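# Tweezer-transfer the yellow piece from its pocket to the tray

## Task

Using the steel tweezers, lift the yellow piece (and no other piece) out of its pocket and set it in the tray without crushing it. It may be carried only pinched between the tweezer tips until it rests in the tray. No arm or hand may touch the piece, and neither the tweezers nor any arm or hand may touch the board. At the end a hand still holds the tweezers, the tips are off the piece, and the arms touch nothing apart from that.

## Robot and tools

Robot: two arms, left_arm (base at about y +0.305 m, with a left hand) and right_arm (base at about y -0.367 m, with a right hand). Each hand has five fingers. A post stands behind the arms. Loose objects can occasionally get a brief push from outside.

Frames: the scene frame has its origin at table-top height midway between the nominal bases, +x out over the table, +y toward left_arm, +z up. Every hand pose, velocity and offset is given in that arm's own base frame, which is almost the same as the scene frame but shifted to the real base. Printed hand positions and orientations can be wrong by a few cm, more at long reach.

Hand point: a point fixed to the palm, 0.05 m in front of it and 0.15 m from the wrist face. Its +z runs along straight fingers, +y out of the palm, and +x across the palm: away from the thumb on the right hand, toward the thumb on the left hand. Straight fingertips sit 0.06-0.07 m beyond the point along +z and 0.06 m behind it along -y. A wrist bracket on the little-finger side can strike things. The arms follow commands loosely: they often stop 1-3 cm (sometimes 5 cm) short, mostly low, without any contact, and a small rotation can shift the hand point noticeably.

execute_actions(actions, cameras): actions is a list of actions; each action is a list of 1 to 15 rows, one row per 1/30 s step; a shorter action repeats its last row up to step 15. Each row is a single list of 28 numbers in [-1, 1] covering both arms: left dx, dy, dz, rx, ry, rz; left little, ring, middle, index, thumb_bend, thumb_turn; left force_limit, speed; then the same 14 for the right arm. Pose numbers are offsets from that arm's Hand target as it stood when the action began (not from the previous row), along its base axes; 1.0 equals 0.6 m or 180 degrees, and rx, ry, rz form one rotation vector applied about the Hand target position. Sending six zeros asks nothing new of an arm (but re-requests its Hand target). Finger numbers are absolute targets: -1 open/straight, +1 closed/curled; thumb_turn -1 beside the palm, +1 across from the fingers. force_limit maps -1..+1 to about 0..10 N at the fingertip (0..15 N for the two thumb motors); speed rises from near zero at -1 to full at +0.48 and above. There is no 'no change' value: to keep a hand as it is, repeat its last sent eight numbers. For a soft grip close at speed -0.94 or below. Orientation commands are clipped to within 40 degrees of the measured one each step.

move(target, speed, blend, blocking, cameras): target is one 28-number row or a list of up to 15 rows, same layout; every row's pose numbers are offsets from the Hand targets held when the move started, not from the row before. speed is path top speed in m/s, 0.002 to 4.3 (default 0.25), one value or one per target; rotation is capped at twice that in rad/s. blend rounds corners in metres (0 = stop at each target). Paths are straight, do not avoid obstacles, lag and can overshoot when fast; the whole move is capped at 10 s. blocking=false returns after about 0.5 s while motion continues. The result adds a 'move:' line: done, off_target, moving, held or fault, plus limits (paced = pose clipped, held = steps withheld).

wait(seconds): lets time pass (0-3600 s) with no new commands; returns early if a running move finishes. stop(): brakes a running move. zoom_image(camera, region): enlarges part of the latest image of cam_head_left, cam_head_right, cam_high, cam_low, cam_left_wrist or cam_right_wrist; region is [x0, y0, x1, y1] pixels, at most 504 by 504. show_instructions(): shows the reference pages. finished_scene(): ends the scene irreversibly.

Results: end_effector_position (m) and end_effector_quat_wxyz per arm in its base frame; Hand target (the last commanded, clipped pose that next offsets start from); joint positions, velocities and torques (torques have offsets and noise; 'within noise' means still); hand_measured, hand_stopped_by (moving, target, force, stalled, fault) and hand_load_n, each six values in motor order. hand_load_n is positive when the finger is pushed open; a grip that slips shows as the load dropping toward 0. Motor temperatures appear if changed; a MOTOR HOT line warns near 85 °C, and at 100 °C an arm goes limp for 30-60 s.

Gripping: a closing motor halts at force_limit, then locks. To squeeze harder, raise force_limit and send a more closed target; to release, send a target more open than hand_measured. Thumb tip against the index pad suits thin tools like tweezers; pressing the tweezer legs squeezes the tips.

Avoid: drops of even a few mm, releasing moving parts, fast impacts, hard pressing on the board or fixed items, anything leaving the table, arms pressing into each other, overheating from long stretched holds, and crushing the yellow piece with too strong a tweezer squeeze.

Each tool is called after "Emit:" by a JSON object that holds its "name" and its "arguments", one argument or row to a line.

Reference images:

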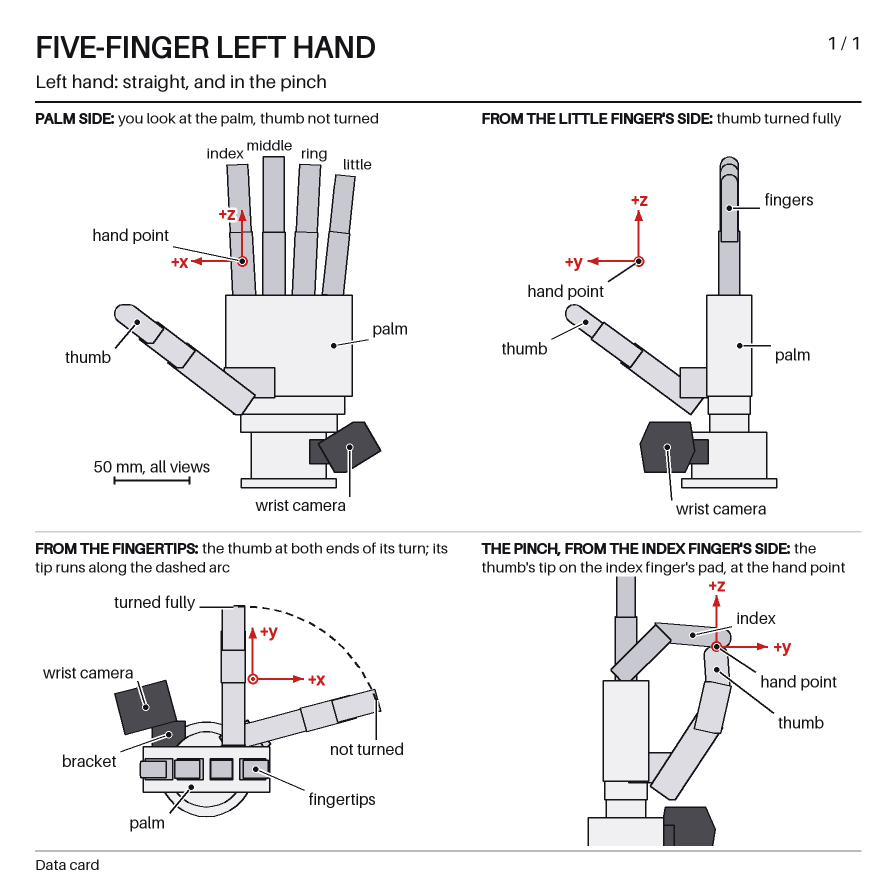

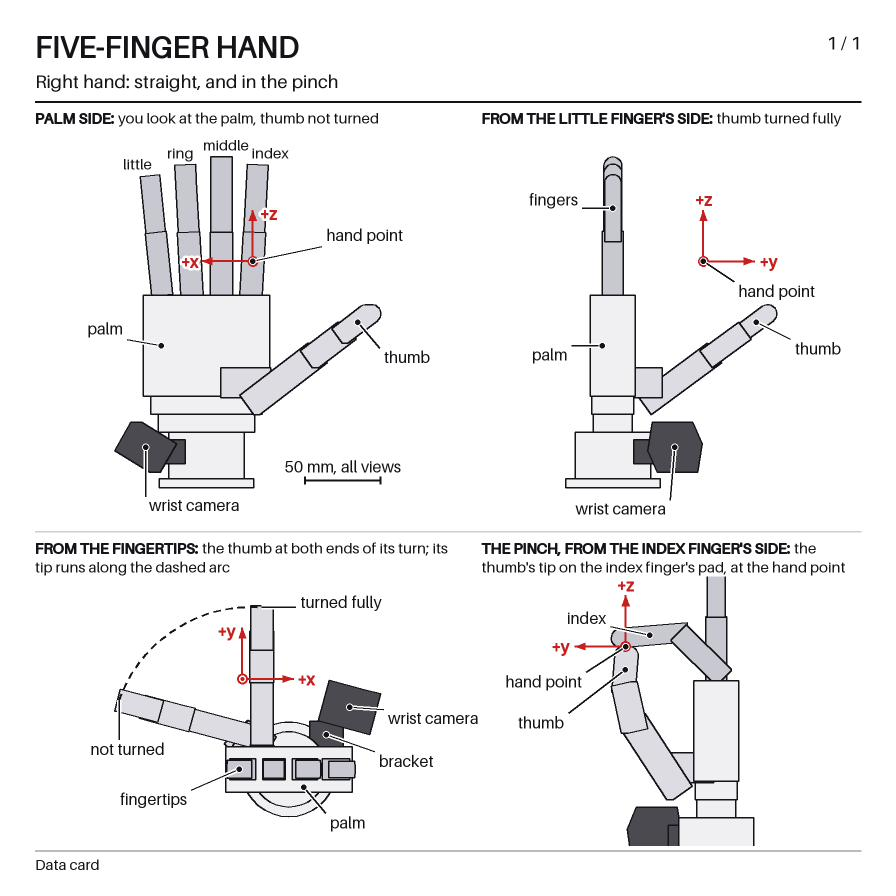

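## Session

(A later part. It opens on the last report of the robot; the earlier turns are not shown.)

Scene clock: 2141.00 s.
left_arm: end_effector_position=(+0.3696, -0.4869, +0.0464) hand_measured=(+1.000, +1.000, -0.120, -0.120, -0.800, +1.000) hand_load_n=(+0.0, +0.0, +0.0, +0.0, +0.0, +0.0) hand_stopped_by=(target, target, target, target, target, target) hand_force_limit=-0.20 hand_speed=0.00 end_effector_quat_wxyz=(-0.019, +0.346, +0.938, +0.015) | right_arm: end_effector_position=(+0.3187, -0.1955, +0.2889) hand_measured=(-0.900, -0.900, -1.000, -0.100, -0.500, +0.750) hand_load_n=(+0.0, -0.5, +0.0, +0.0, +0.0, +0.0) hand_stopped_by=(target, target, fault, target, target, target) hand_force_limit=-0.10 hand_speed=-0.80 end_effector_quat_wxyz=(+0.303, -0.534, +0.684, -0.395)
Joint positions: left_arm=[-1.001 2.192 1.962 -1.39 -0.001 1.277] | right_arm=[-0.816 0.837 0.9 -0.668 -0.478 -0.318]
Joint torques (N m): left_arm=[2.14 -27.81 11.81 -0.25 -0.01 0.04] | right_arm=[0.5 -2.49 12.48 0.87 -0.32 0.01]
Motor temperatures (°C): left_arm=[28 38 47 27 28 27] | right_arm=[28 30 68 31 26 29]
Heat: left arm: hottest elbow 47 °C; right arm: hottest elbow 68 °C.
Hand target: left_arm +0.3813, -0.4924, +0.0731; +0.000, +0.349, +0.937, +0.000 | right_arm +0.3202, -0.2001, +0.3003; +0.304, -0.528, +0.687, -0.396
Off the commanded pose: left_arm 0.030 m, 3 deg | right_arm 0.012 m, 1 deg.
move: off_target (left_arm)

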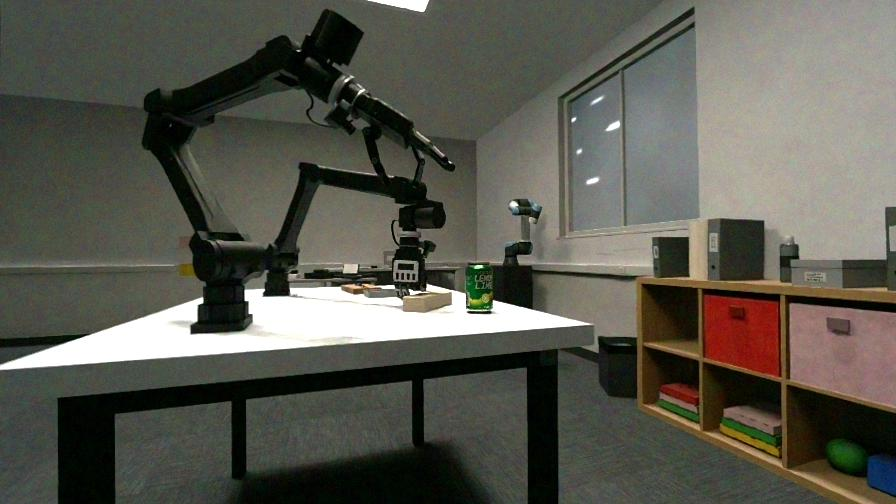

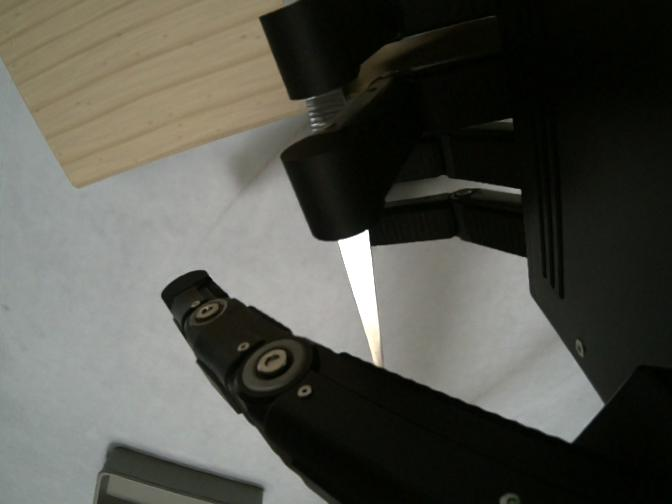

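Emit:
{"name": "move", "arguments": {
  "target": [0,-0.003,0.009,0,0,0,1,1,-0.12,-0.12,-0.8,1,-0.2,0,0,0,0,0,0,0,-0.9,-0.9,-0.3,-0.1,-0.5,0.75,-0.1,-0.8],
  "speed": 0.04,
  "cameras": ["cam_low","cam_left_wrist","cam_head_right"]
}}

Emit:
{"name": "zoom_image", "arguments": {
  "camera": "cam_low",
  "region": [385, 275, 445, 320]
}}

Emit:
{"name": "zoom_image", "arguments": {
  "camera": "cam_head_right",
  "region": [490, 210, 550, 265]
}}

Scene clock: 2153.63 s.
left_arm: end_effector_position=(+0.3675, -0.4837, +0.0473) hand_measured=(+1.000, +1.000, -0.120, -0.120, -0.800, +1.000) hand_load_n=(+0.0, +0.0, +0.0, +0.0, +0.0, +0.0) hand_stopped_by=(target, target, target, target, target, target) hand_force_limit=-0.20 hand_speed=0.00 end_effector_quat_wxyz=(-0.025, +0.346, +0.938, +0.020) | right_arm: end_effector_position=(+0.3187, -0.1955, +0.2889) hand_measured=(-0.900, -0.900, -1.000, -0.100, -0.500, +0.750) hand_load_n=(+0.0, +0.0, -0.5, +0.0, +0.0, +0.0) hand_stopped_by=(target, target, fault, target, target, target) hand_force_limit=-0.10 hand_speed=-0.80 end_effector_quat_wxyz=(+0.303, -0.534, +0.684, -0.395)
Joint positions: left_arm=[-1.001 2.192 1.962 -1.405 -0.001 1.277] | right_arm=[-0.816 0.837 0.9 -0.668 -0.478 -0.318]
Joint torques (N m): left_arm=[1.44 -28.04 13.08 -0.31 0.01 0.03] | right_arm=[0.5 -2.61 12.51 0.87 -0.32 0.01]
Motor temperatures (°C): left_arm=[28 38 47 27 28 27] | right_arm=[28 30 68 31 26 29]
Heat: left arm: hottest elbow 47 °C; right arm: hottest elbow 68 °C.
Hand target: left_arm +0.3813, -0.4943, +0.0785; +0.000, +0.349, +0.937, +0.000 | right_arm +0.3202, -0.2001, +0.3003; +0.304, -0.528, +0.687, -0.396
Off the commanded pose: left_arm 0.036 m, 4 deg | right_arm 0.012 m, 1 deg.
move: off_target (left_arm)
Images, in order (width x height): cam_head_right 896x504, cam_low 896x504, cam_left_wrist 672x504.

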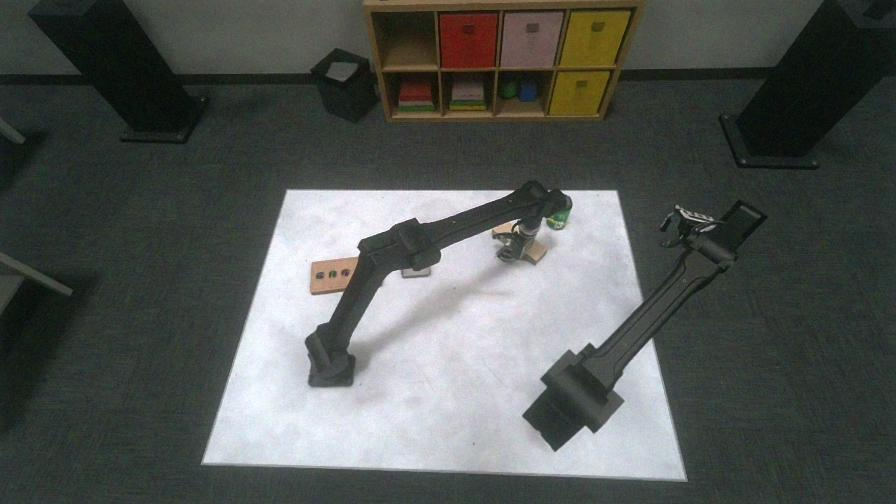

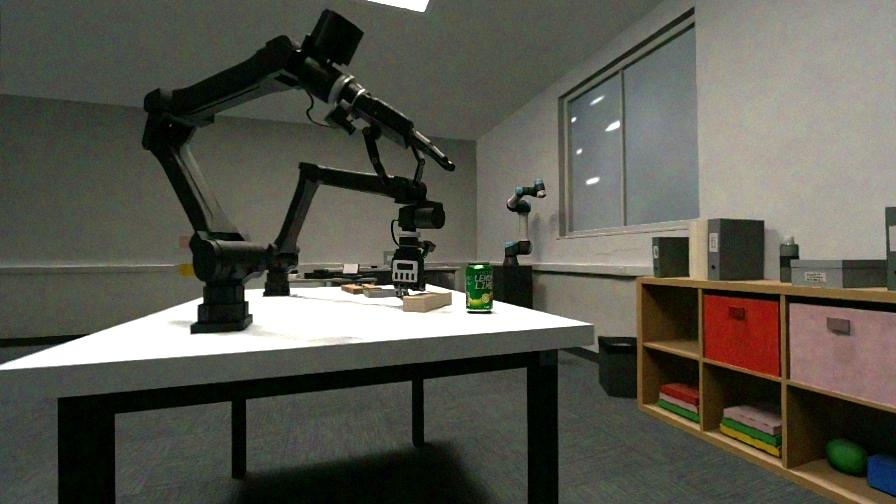

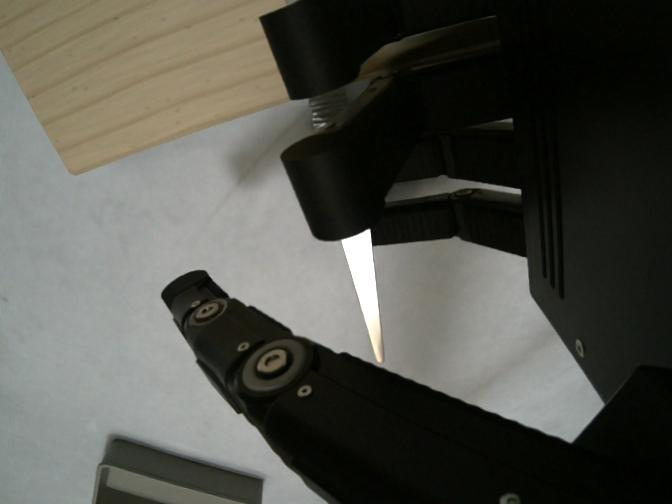

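Scaled by 8.400 from the camera's image (finer frame: 1280x720).

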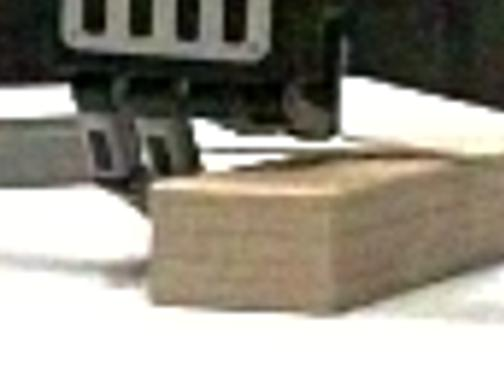

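Scaled by 8.400 from the camera's image (finer frame: 1280x720).

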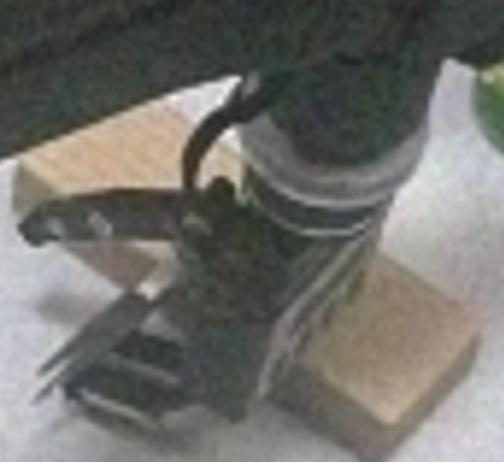

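Emit:
{"name": "move", "arguments": {
  "target": [0.005,-0.012,0.012,0,0,0,1,1,-0.12,-0.12,-0.8,1,-0.2,0,0,0,0,0,0,0,-0.9,-0.9,-0.3,-0.1,-0.5,0.75,-0.1,-0.8],
  "speed": 0.05,
  "cameras": ["cam_low","cam_left_wrist"]
}}

Emit:
{"name": "zoom_image", "arguments": {
  "camera": "cam_low",
  "region": [385, 275, 445, 320]
}}

Scene clock: 2178.90 s.
left_arm: end_effector_position=(+0.3726, -0.4917, +0.0667) hand_measured=(+1.000, +1.000, -0.120, -0.120, -0.800, +1.000) hand_load_n=(+0.0, +0.0, +0.5, +0.0, +0.0, +0.0) hand_stopped_by=(target, target, target, target, target, target) hand_force_limit=-0.20 hand_speed=0.00 end_effector_quat_wxyz=(-0.017, +0.346, +0.938, +0.014) | right_arm: end_effector_position=(+0.3187, -0.1955, +0.2889) hand_measured=(-0.900, -0.900, -1.000, -0.100, -0.500, +0.750) hand_load_n=(+0.0, +0.0, +0.0, +0.0, +0.0, +0.0) hand_stopped_by=(target, target, fault, target, target, target) hand_force_limit=-0.10 hand_speed=-0.80 end_effector_quat_wxyz=(+0.303, -0.534, +0.684, -0.395)
Joint positions: left_arm=[-1.001 2.192 2.017 -1.44 -0.001 1.277] | right_arm=[-0.816 0.837 0.9 -0.668 -0.478 -0.318]
Joint torques (N m): left_arm=[1.38 -26.11 13.53 -0.28 0.01 0.02] | right_arm=[0.5 -2.49 12.49 0.87 -0.32 0.01]
Motor temperatures (°C): left_arm=[28 38 49 27 28 27] | right_arm=[28 29 68 31 26 29]
Heat: left arm: hottest elbow 49 °C; right arm: hottest elbow 68 °C.
Hand target: left_arm +0.3843, -0.5015, +0.0857; +0.000, +0.349, +0.937, +0.000 | right_arm +0.3202, -0.2001, +0.3003; +0.304, -0.528, +0.687, -0.396
Off the commanded pose: left_arm 0.024 m, 3 deg | right_arm 0.012 m, 1 deg.
move: off_target (left_arm)

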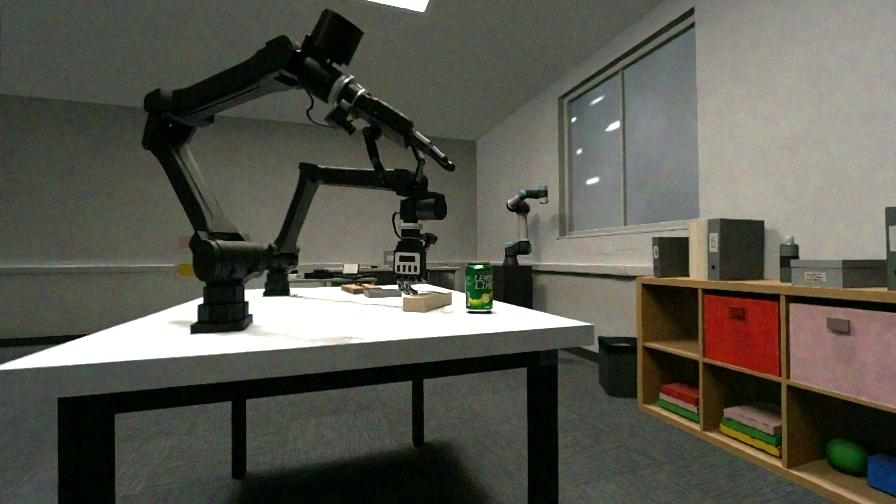

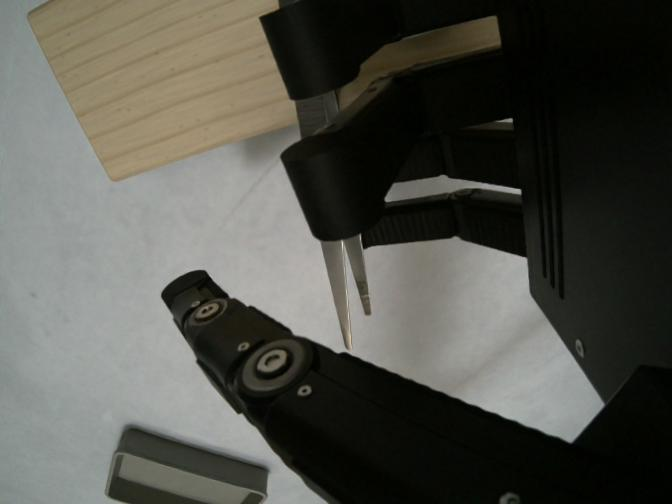

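Scaled by 8.400 from the camera's image (finer frame: 1280x720).

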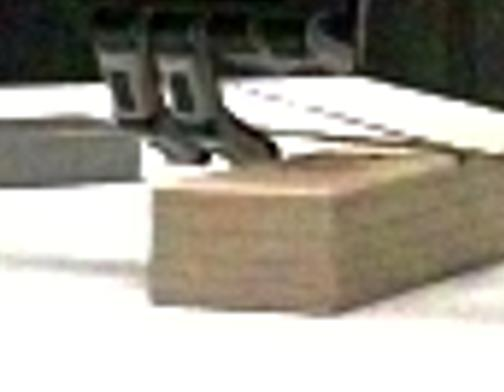

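Emit:
{"name": "move", "arguments": {
  "target": [0,0,0,0,0,0,1,1,-0.12,-0.12,-0.2,1,-0.7,-0.85,0,0,0,0,0,0,-0.9,-0.9,-0.3,-0.1,-0.5,0.75,-0.1,-0.8],
  "cameras": ["cam_low","cam_left_wrist"]
}}

Emit:
{"name": "zoom_image", "arguments": {
  "camera": "cam_low",
  "region": [385, 275, 445, 320]
}}

Emit:
{"name": "zoom_image", "arguments": {
  "camera": "cam_left_wrist",
  "region": [240, 180, 440, 380]
}}

Scene clock: 2204.73 s.
left_arm: end_effector_position=(+0.3726, -0.4917, +0.0667) hand_measured=(+1.000, +1.000, -0.120, -0.120, -0.200, +1.000) hand_load_n=(+0.0, +0.0, +0.5, +0.0, +0.0, +0.0) hand_stopped_by=(target, target, target, target, target, target) hand_force_limit=-0.70 hand_speed=-0.85 end_effector_quat_wxyz=(-0.017, +0.346, +0.938, +0.014) | right_arm: end_effector_position=(+0.3187, -0.1955, +0.2889) hand_measured=(-0.900, -0.900, -1.000, -0.100, -0.500, +0.750) hand_load_n=(+0.0, +0.0, +0.0, +0.0, +0.0, +0.0) hand_stopped_by=(target, target, fault, target, target, target) hand_force_limit=-0.10 hand_speed=-0.80 end_effector_quat_wxyz=(+0.303, -0.534, +0.684, -0.395)
Joint positions: left_arm=[-1.001 2.192 2.017 -1.44 -0.001 1.277] | right_arm=[-0.816 0.837 0.9 -0.668 -0.478 -0.318]
Joint torques (N m): left_arm=[1.08 -25.88 13.49 -0.17 0.01 0.02] | right_arm=[0.5 -2.55 12.49 0.87 -0.32 0.01]
Motor temperatures (°C): left_arm=[28 38 52 27 28 27] | right_arm=[28 29 68 31 26 29]
Heat: left arm: hottest elbow 52 °C; right arm: hottest elbow 68 °C.
Hand target: left_arm +0.3843, -0.5015, +0.0857; +0.000, +0.349, +0.937, +0.000 | right_arm +0.3202, -0.2001, +0.3003; +0.304, -0.528, +0.687, -0.396
Off the commanded pose: left_arm 0.024 m, 3 deg | right_arm 0.012 m, 1 deg.
move: done

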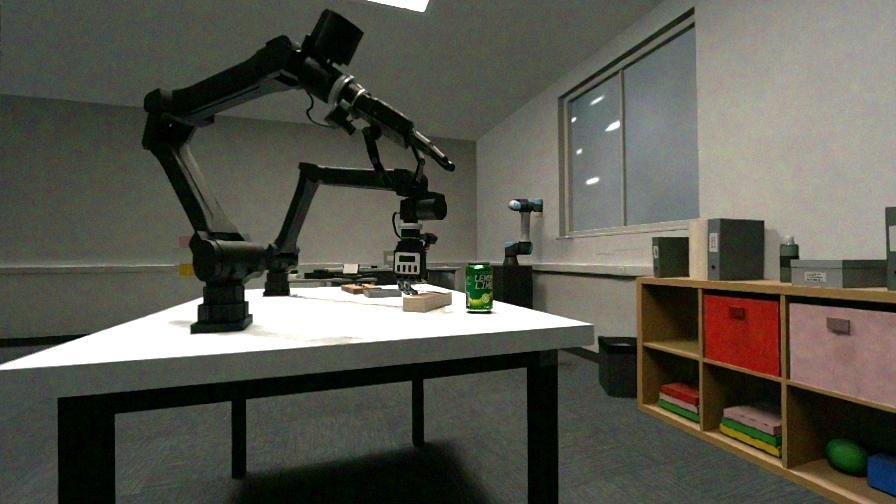

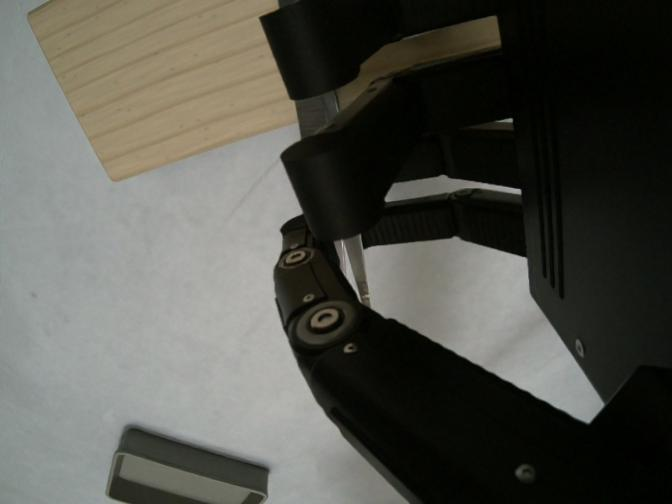

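Scaled by 8.400 from the camera's image (finer frame: 1280x720).

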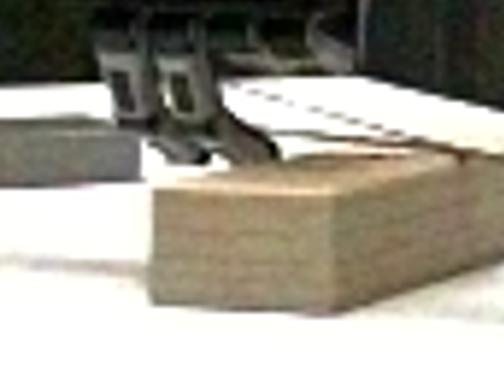

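Scaled by 2.520 from the camera's image (finer frame: 960x720).

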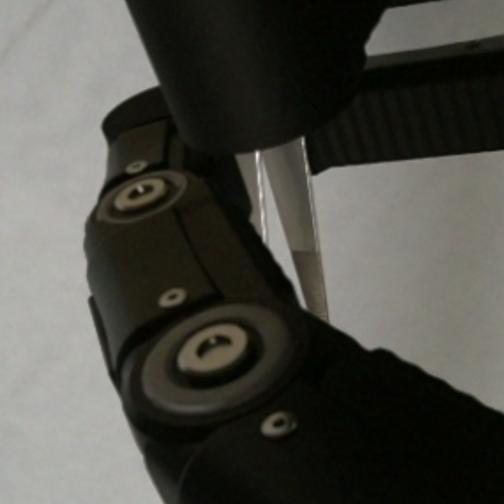

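Emit:
{"name": "move", "arguments": {
  "target": [0,0,0,0,0,0,1,1,-0.12,-0.12,0.15,1,-0.75,-0.92,0,0,0,0,0,0,-0.9,-0.9,-0.3,-0.1,-0.5,0.75,-0.1,-0.8],
  "cameras": ["cam_low","cam_left_wrist"]
}}

Emit:
{"name": "zoom_image", "arguments": {
  "camera": "cam_low",
  "region": [385, 275, 445, 320]
}}

Emit:
{"name": "zoom_image", "arguments": {
  "camera": "cam_left_wrist",
  "region": [240, 180, 440, 380]
}}

Scene clock: 2214.47 s.
left_arm: end_effector_position=(+0.3726, -0.4917, +0.0667) hand_measured=(+1.000, +1.000, -0.120, -0.120, +0.150, +1.000) hand_load_n=(+0.0, +0.0, +0.0, +0.0, +0.5, +0.0) hand_stopped_by=(target, target, target, target, target, target) hand_force_limit=-0.75 hand_speed=-0.92 end_effector_quat_wxyz=(-0.017, +0.346, +0.938, +0.014) | right_arm: end_effector_position=(+0.3187, -0.1955, +0.2889) hand_measured=(-0.900, -0.900, -1.000, -0.100, -0.500, +0.750) hand_load_n=(+0.0, +0.0, +0.0, +0.0, +0.0, +0.0) hand_stopped_by=(target, target, fault, target, target, target) hand_force_limit=-0.10 hand_speed=-0.80 end_effector_quat_wxyz=(+0.303, -0.534, +0.684, -0.395)
Joint positions: left_arm=[-1.001 2.192 2.017 -1.44 -0.001 1.277] | right_arm=[-0.816 0.837 0.9 -0.668 -0.478 -0.318]
Joint torques (N m): left_arm=[1.44 -25.7 13.6 -0.31 0.02 -0.01] | right_arm=[0.5 -2.61 12.49 0.87 -0.32 0.01]
Motor temperatures (°C): left_arm=[28 38 52 27 28 27] | right_arm=[28 29 68 31 26 29]
Heat: left arm: hottest elbow 52 °C; right arm: hottest elbow 68 °C.
Hand target: left_arm +0.3843, -0.5015, +0.0857; +0.000, +0.349, +0.937, +0.000 | right_arm +0.3202, -0.2001, +0.3003; +0.304, -0.528, +0.687, -0.396
Off the commanded pose: left_arm 0.024 m, 3 deg | right_arm 0.012 m, 1 deg.
move: done

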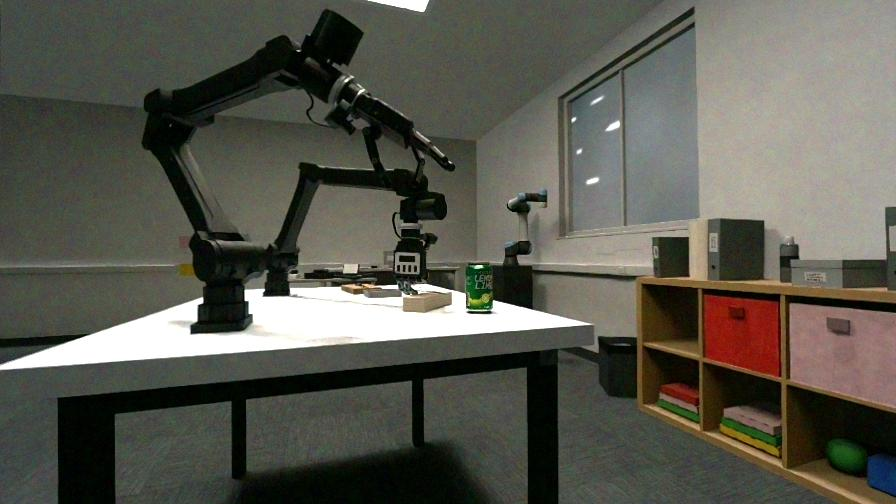

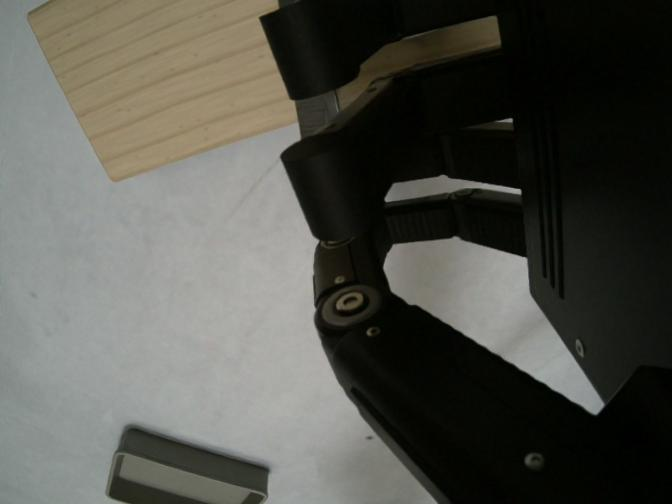

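Scaled by 8.400 from the camera's image (finer frame: 1280x720).

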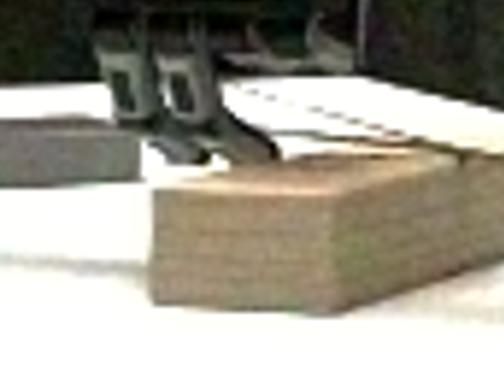

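Scaled by 2.520 from the camera's image (finer frame: 960x720).

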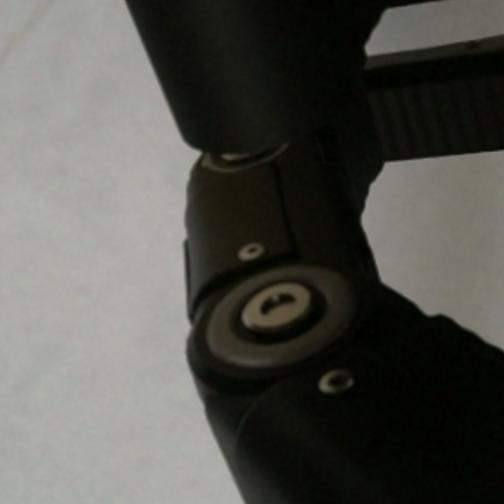

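Emit:
{"name": "move", "arguments": {
  "target": [0,0,0,0,0,0,1,1,0.1,0.1,0.05,1,-0.7,-0.92,0,0,0,0,0,0,-0.9,-0.9,-0.3,-0.1,-0.5,0.75,-0.1,-0.8],
  "cameras": ["cam_low","cam_left_wrist"]
}}

Emit:
{"name": "zoom_image", "arguments": {
  "camera": "cam_low",
  "region": [385, 275, 445, 320]
}}

Emit:
{"name": "zoom_image", "arguments": {
  "camera": "cam_left_wrist",
  "region": [240, 180, 440, 380]
}}

Scene clock: 2226.30 s.
left_arm: end_effector_position=(+0.3726, -0.4917, +0.0667) hand_measured=(+1.000, +1.000, +0.100, +0.100, +0.050, +1.000) hand_load_n=(+0.0, +0.0, +0.0, +0.0, +0.0, +0.0) hand_stopped_by=(target, target, target, target, target, target) hand_force_limit=-0.70 hand_speed=-0.92 end_effector_quat_wxyz=(-0.017, +0.346, +0.938, +0.014) | right_arm: end_effector_position=(+0.3187, -0.1955, +0.2889) hand_measured=(-0.900, -0.900, -1.000, -0.100, -0.500, +0.750) hand_load_n=(+0.0, +0.0, +0.0, +0.0, +0.0, +0.0) hand_stopped_by=(target, target, fault, target, target, target) hand_force_limit=-0.10 hand_speed=-0.80 end_effector_quat_wxyz=(+0.303, -0.534, +0.684, -0.395)
Joint positions: left_arm=[-1.001 2.192 2.017 -1.44 -0.001 1.277] | right_arm=[-0.816 0.837 0.9 -0.668 -0.478 -0.318]
Joint torques (N m): left_arm=[1.73 -25.76 13.52 -0.29 0.01 -0.02] | right_arm=[0.5 -2.55 12.49 0.87 -0.32 0.01]
Motor temperatures (°C): left_arm=[28 38 53 27 28 27] | right_arm=[28 29 69 31 26 29]
Heat: left arm: hottest elbow 53 °C; right arm: hottest elbow 69 °C.
Hand target: left_arm +0.3843, -0.5015, +0.0857; +0.000, +0.349, +0.937, +0.000 | right_arm +0.3202, -0.2001, +0.3003; +0.304, -0.528, +0.687, -0.396
Off the commanded pose: left_arm 0.024 m, 3 deg | right_arm 0.012 m, 1 deg.
move: done

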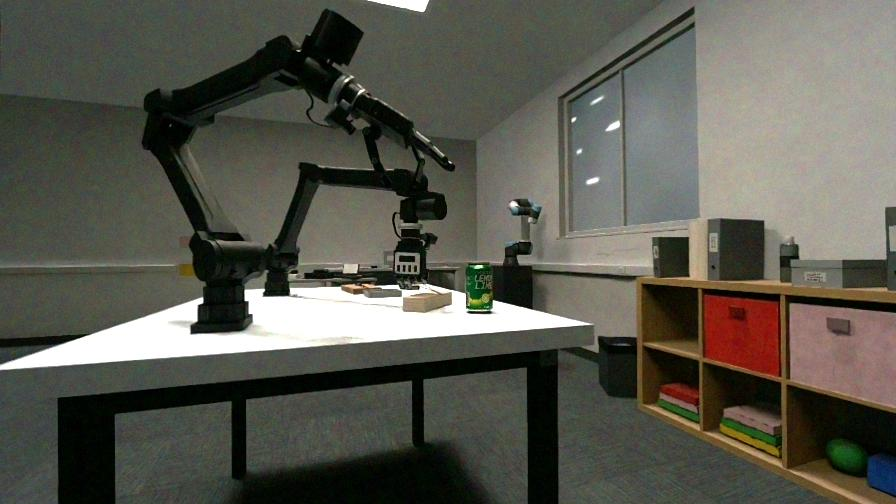

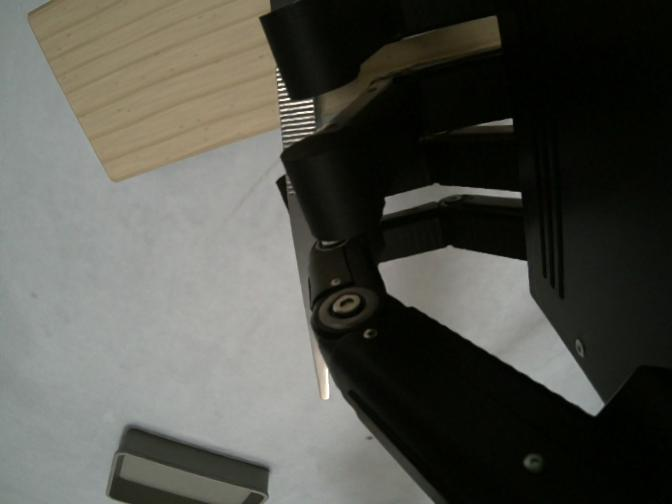

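Scaled by 8.400 from the camera's image (finer frame: 1280x720).

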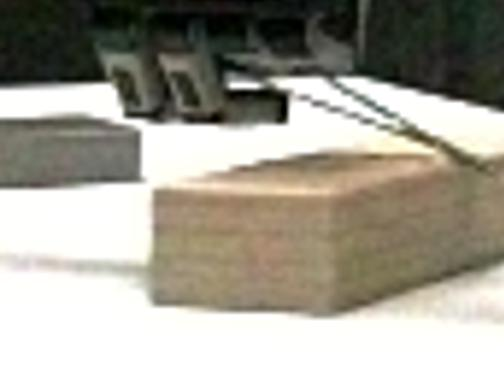

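Scaled by 2.520 from the camera's image (finer frame: 960x720).

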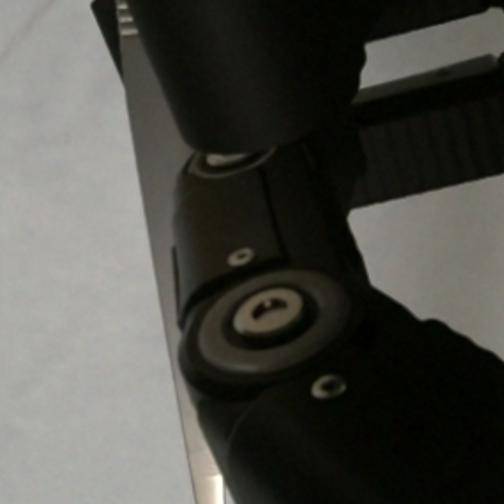

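Emit:
{"name": "execute_actions", "arguments": {
  "actions": [],
  "cameras": ["all"]
}}

Scene clock: 2259.27 s.
left_arm: end_effector_position=(+0.3726, -0.4917, +0.0667) hand_measured=(+1.000, +1.000, +0.100, +0.100, +0.050, +1.000) hand_load_n=(+0.0, +0.0, +0.5, +0.0, +0.0, +0.0) hand_stopped_by=(target, target, target, target, target, target) hand_force_limit=-0.70 hand_speed=-0.92 end_effector_quat_wxyz=(-0.017, +0.346, +0.938, +0.014) | right_arm: end_effector_position=(+0.3187, -0.1955, +0.2889) hand_measured=(-0.900, -0.900, -1.000, -0.100, -0.500, +0.750) hand_load_n=(+0.0, +0.0, +0.0, +0.0, +0.0, +0.0) hand_stopped_by=(target, target, fault, target, target, target) hand_force_limit=-0.10 hand_speed=-0.80 end_effector_quat_wxyz=(+0.303, -0.534, +0.684, -0.395)
Joint positions: left_arm=[-1.001 2.192 2.017 -1.44 -0.001 1.277] | right_arm=[-0.816 0.837 0.9 -0.668 -0.478 -0.318]
Joint velocities: within noise
Joint torques (N m): left_arm=[1.44 -25.82 13.61 -0.24 -0.01 0.03] | right_arm=[0.5 -2.61 12.49 0.88 -0.32 0.01]
Motor temperatures (°C): left_arm=[28 38 54 27 28 27] | right_arm=[28 29 69 31 26 29]
Heat: left arm: hottest elbow 54 °C; right arm: hottest elbow 69 °C.
Hand target: left_arm +0.3843, -0.5015, +0.0857; +0.000, +0.349, +0.937, +0.000 | right_arm +0.3202, -0.2001, +0.3003; +0.304, -0.528, +0.687, -0.396
Off the commanded pose: left_arm 0.024 m, 3 deg | right_arm 0.012 m, 1 deg.

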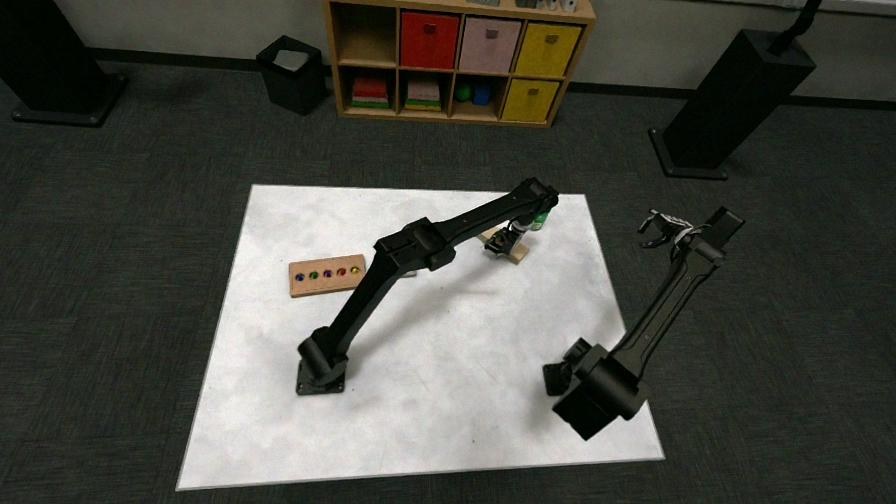

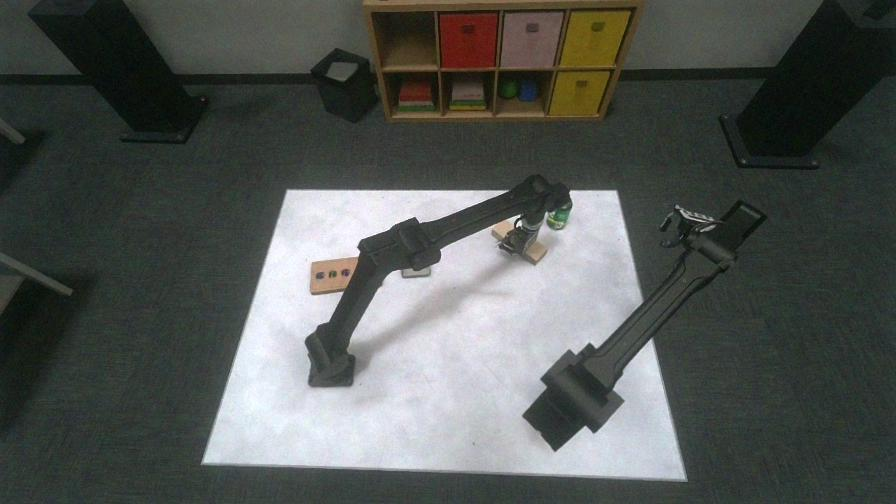

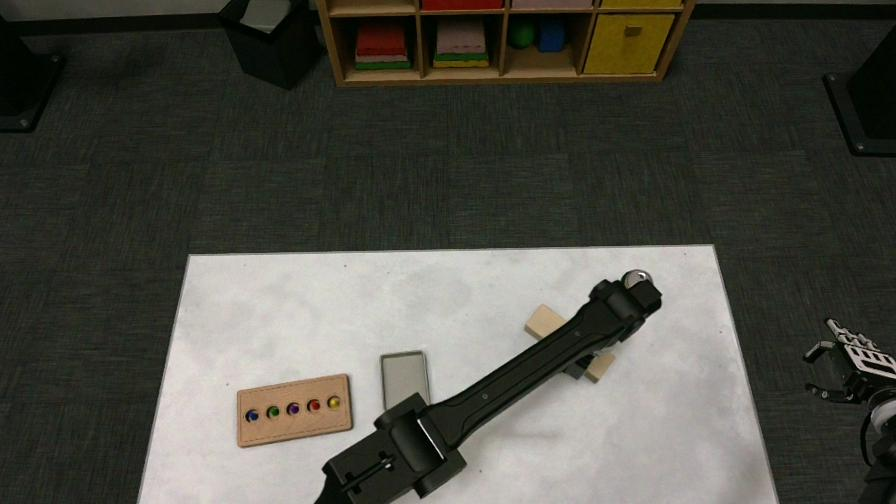

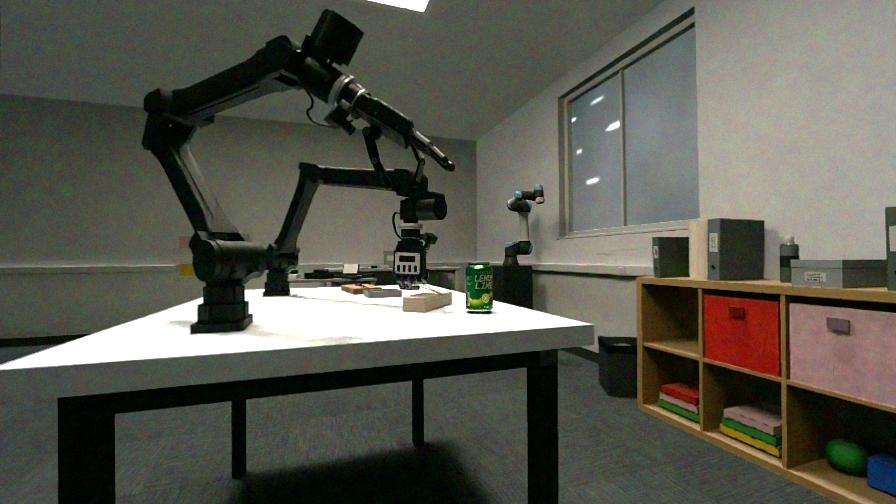

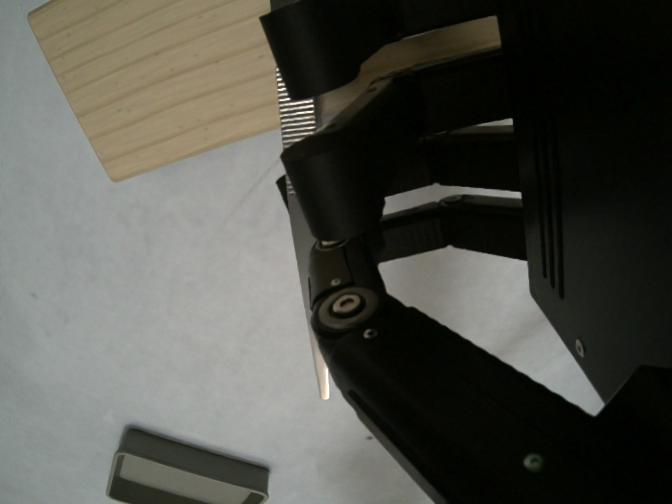

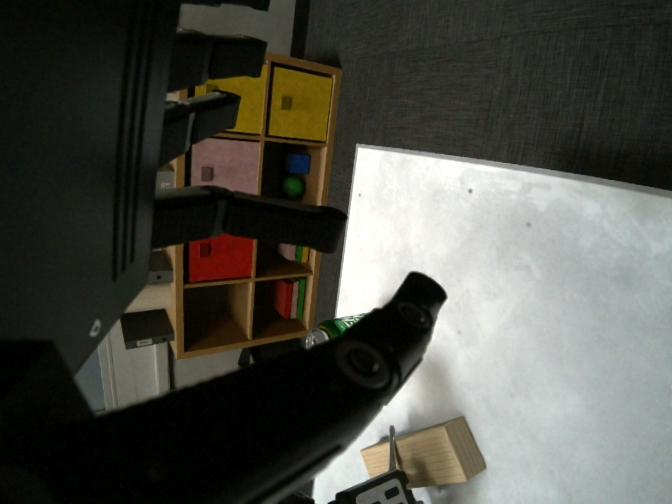

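Emit:
{"name": "zoom_image", "arguments": {
  "camera": "cam_left_wrist",
  "region": [220, 60, 460, 420]
}}

Emit:
{"name": "zoom_image", "arguments": {
  "camera": "cam_low",
  "region": [385, 250, 465, 320]
}}

Emit:
{"name": "zoom_image", "arguments": {
  "camera": "cam_right_wrist",
  "region": [300, 380, 500, 504]
}}

Emit:
{"name": "zoom_image", "arguments": {
  "camera": "cam_high",
  "region": [500, 280, 640, 400]
}}

Emit:
{"name": "zoom_image", "arguments": {
  "camera": "cam_head_right",
  "region": [460, 180, 580, 280]
}}

Scaled by 1.400 from the camera's image (finer frame: 960x720).

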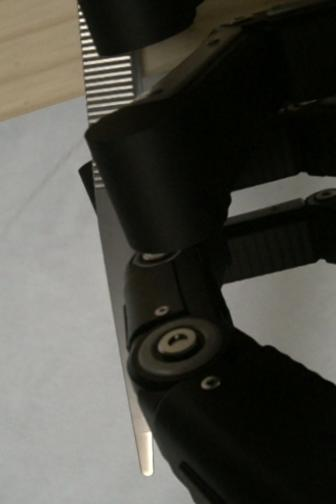

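Scaled by 6.300 from the camera's image (finer frame: 1280x720).

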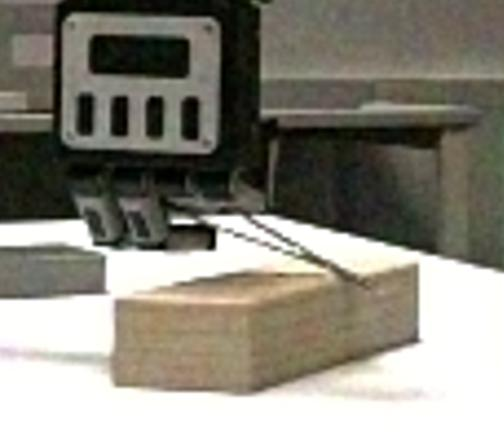

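Scaled by 2.520 from the camera's image (finer frame: 960x720).

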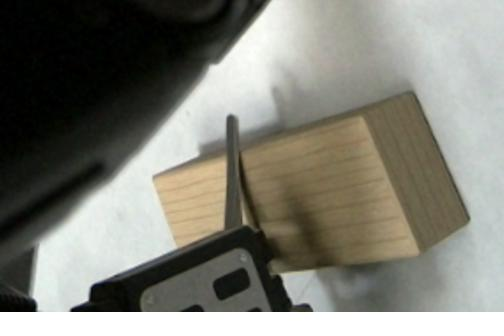

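Scaled by 3.600 from the camera's image (finer frame: 1280x720).

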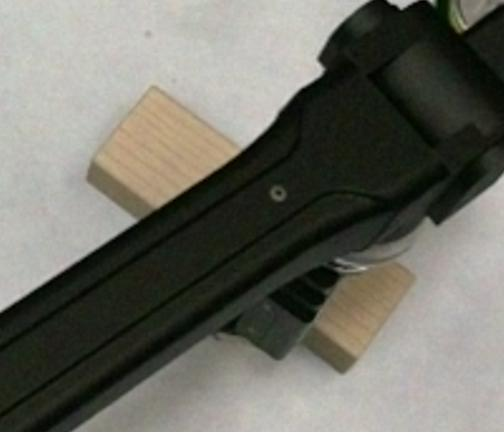

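Scaled by 4.200 from the camera's image (finer frame: 1280x720).

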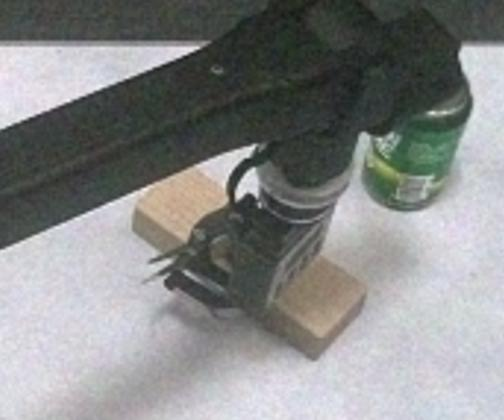

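Emit:
{"name": "move", "arguments": {
  "target": [-0.0195,0.0163,-0.0712,0,0,0,1,1,0.1,0.1,0.05,1,-0.7,-0.92,0,0,0,0,0,0,-0.9,-0.9,-0.3,-0.1,-0.5,0.75,-0.1,-0.8],
  "speed": 0.015,
  "cameras": ["cam_left_wrist","cam_low"]
}}

Emit:
{"name": "zoom_image", "arguments": {
  "camera": "cam_low",
  "region": [385, 250, 465, 320]
}}

Emit:
{"name": "zoom_image", "arguments": {
  "camera": "cam_left_wrist",
  "region": [220, 60, 460, 420]
}}

Scene clock: 2334.97 s.
left_arm: end_effector_position=(+0.3716, -0.4900, +0.0384) hand_measured=(+1.000, +1.000, +0.100, +0.100, +0.050, +1.000) hand_load_n=(+0.0, -0.5, +0.0, +0.0, +0.0, +0.0) hand_stopped_by=(target, target, target, target, target, target) hand_force_limit=-0.70 hand_speed=-0.92 end_effector_quat_wxyz=(-0.007, +0.346, +0.938, +0.006) | right_arm: end_effector_position=(+0.3187, -0.1955, +0.2889) hand_measured=(-0.900, -0.900, -1.000, -0.100, -0.500, +0.750) hand_load_n=(+0.0, +0.0, +0.0, +0.0, +0.0, +0.0) hand_stopped_by=(target, target, fault, target, target, target) hand_force_limit=-0.10 hand_speed=-0.80 end_effector_quat_wxyz=(+0.303, -0.534, +0.684, -0.395)
Joint positions: left_arm=[-1.001 2.183 1.929 -1.335 -0.001 1.277] | right_arm=[-0.816 0.837 0.9 -0.668 -0.478 -0.318]
Joint torques (N m): left_arm=[0.73 -26.11 8.46 0.7 0.04 -0.07] | right_arm=[0.56 -2.55 12.49 0.87 -0.32 0.01]
Motor temperatures (°C): left_arm=[28 38 54 27 28 27] | right_arm=[28 29 69 31 26 29]
Heat: left arm: hottest elbow 54 °C; right arm: hottest elbow 69 °C.
Hand target: left_arm +0.3726, -0.4916, +0.0431; +0.000, +0.349, +0.937, +0.000 | right_arm +0.3202, -0.2001, +0.3003; +0.304, -0.528, +0.687, -0.396
Off the commanded pose: left_arm 0.005 m, 1 deg | right_arm 0.012 m, 1 deg.
move: done
Images, in order (width x height): cam_low 896x504, cam_left_wrist 672x504.

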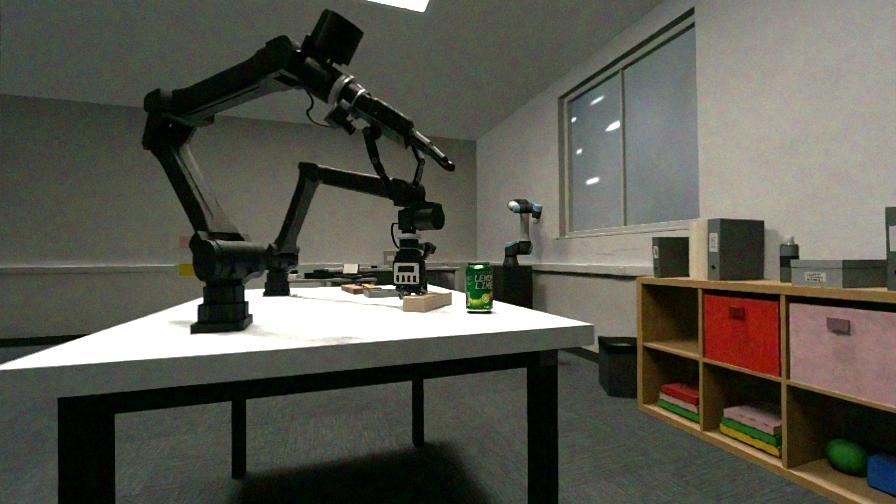

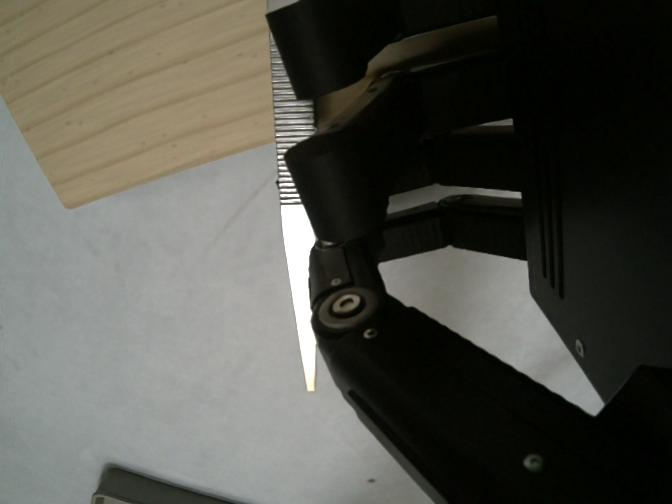

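Scaled by 6.300 from the camera's image (finer frame: 1280x720).

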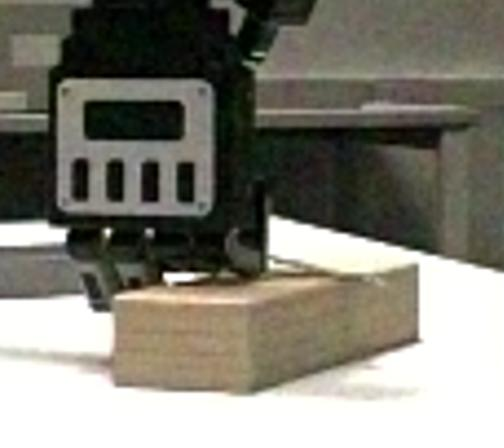

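Scaled by 1.400 from the camera's image (finer frame: 960x720).

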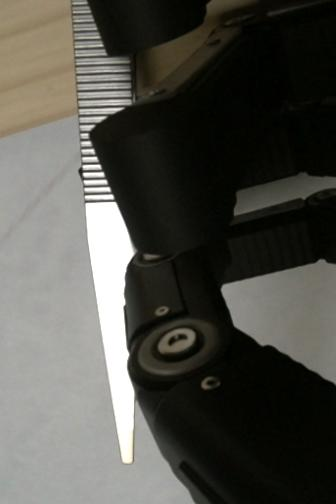

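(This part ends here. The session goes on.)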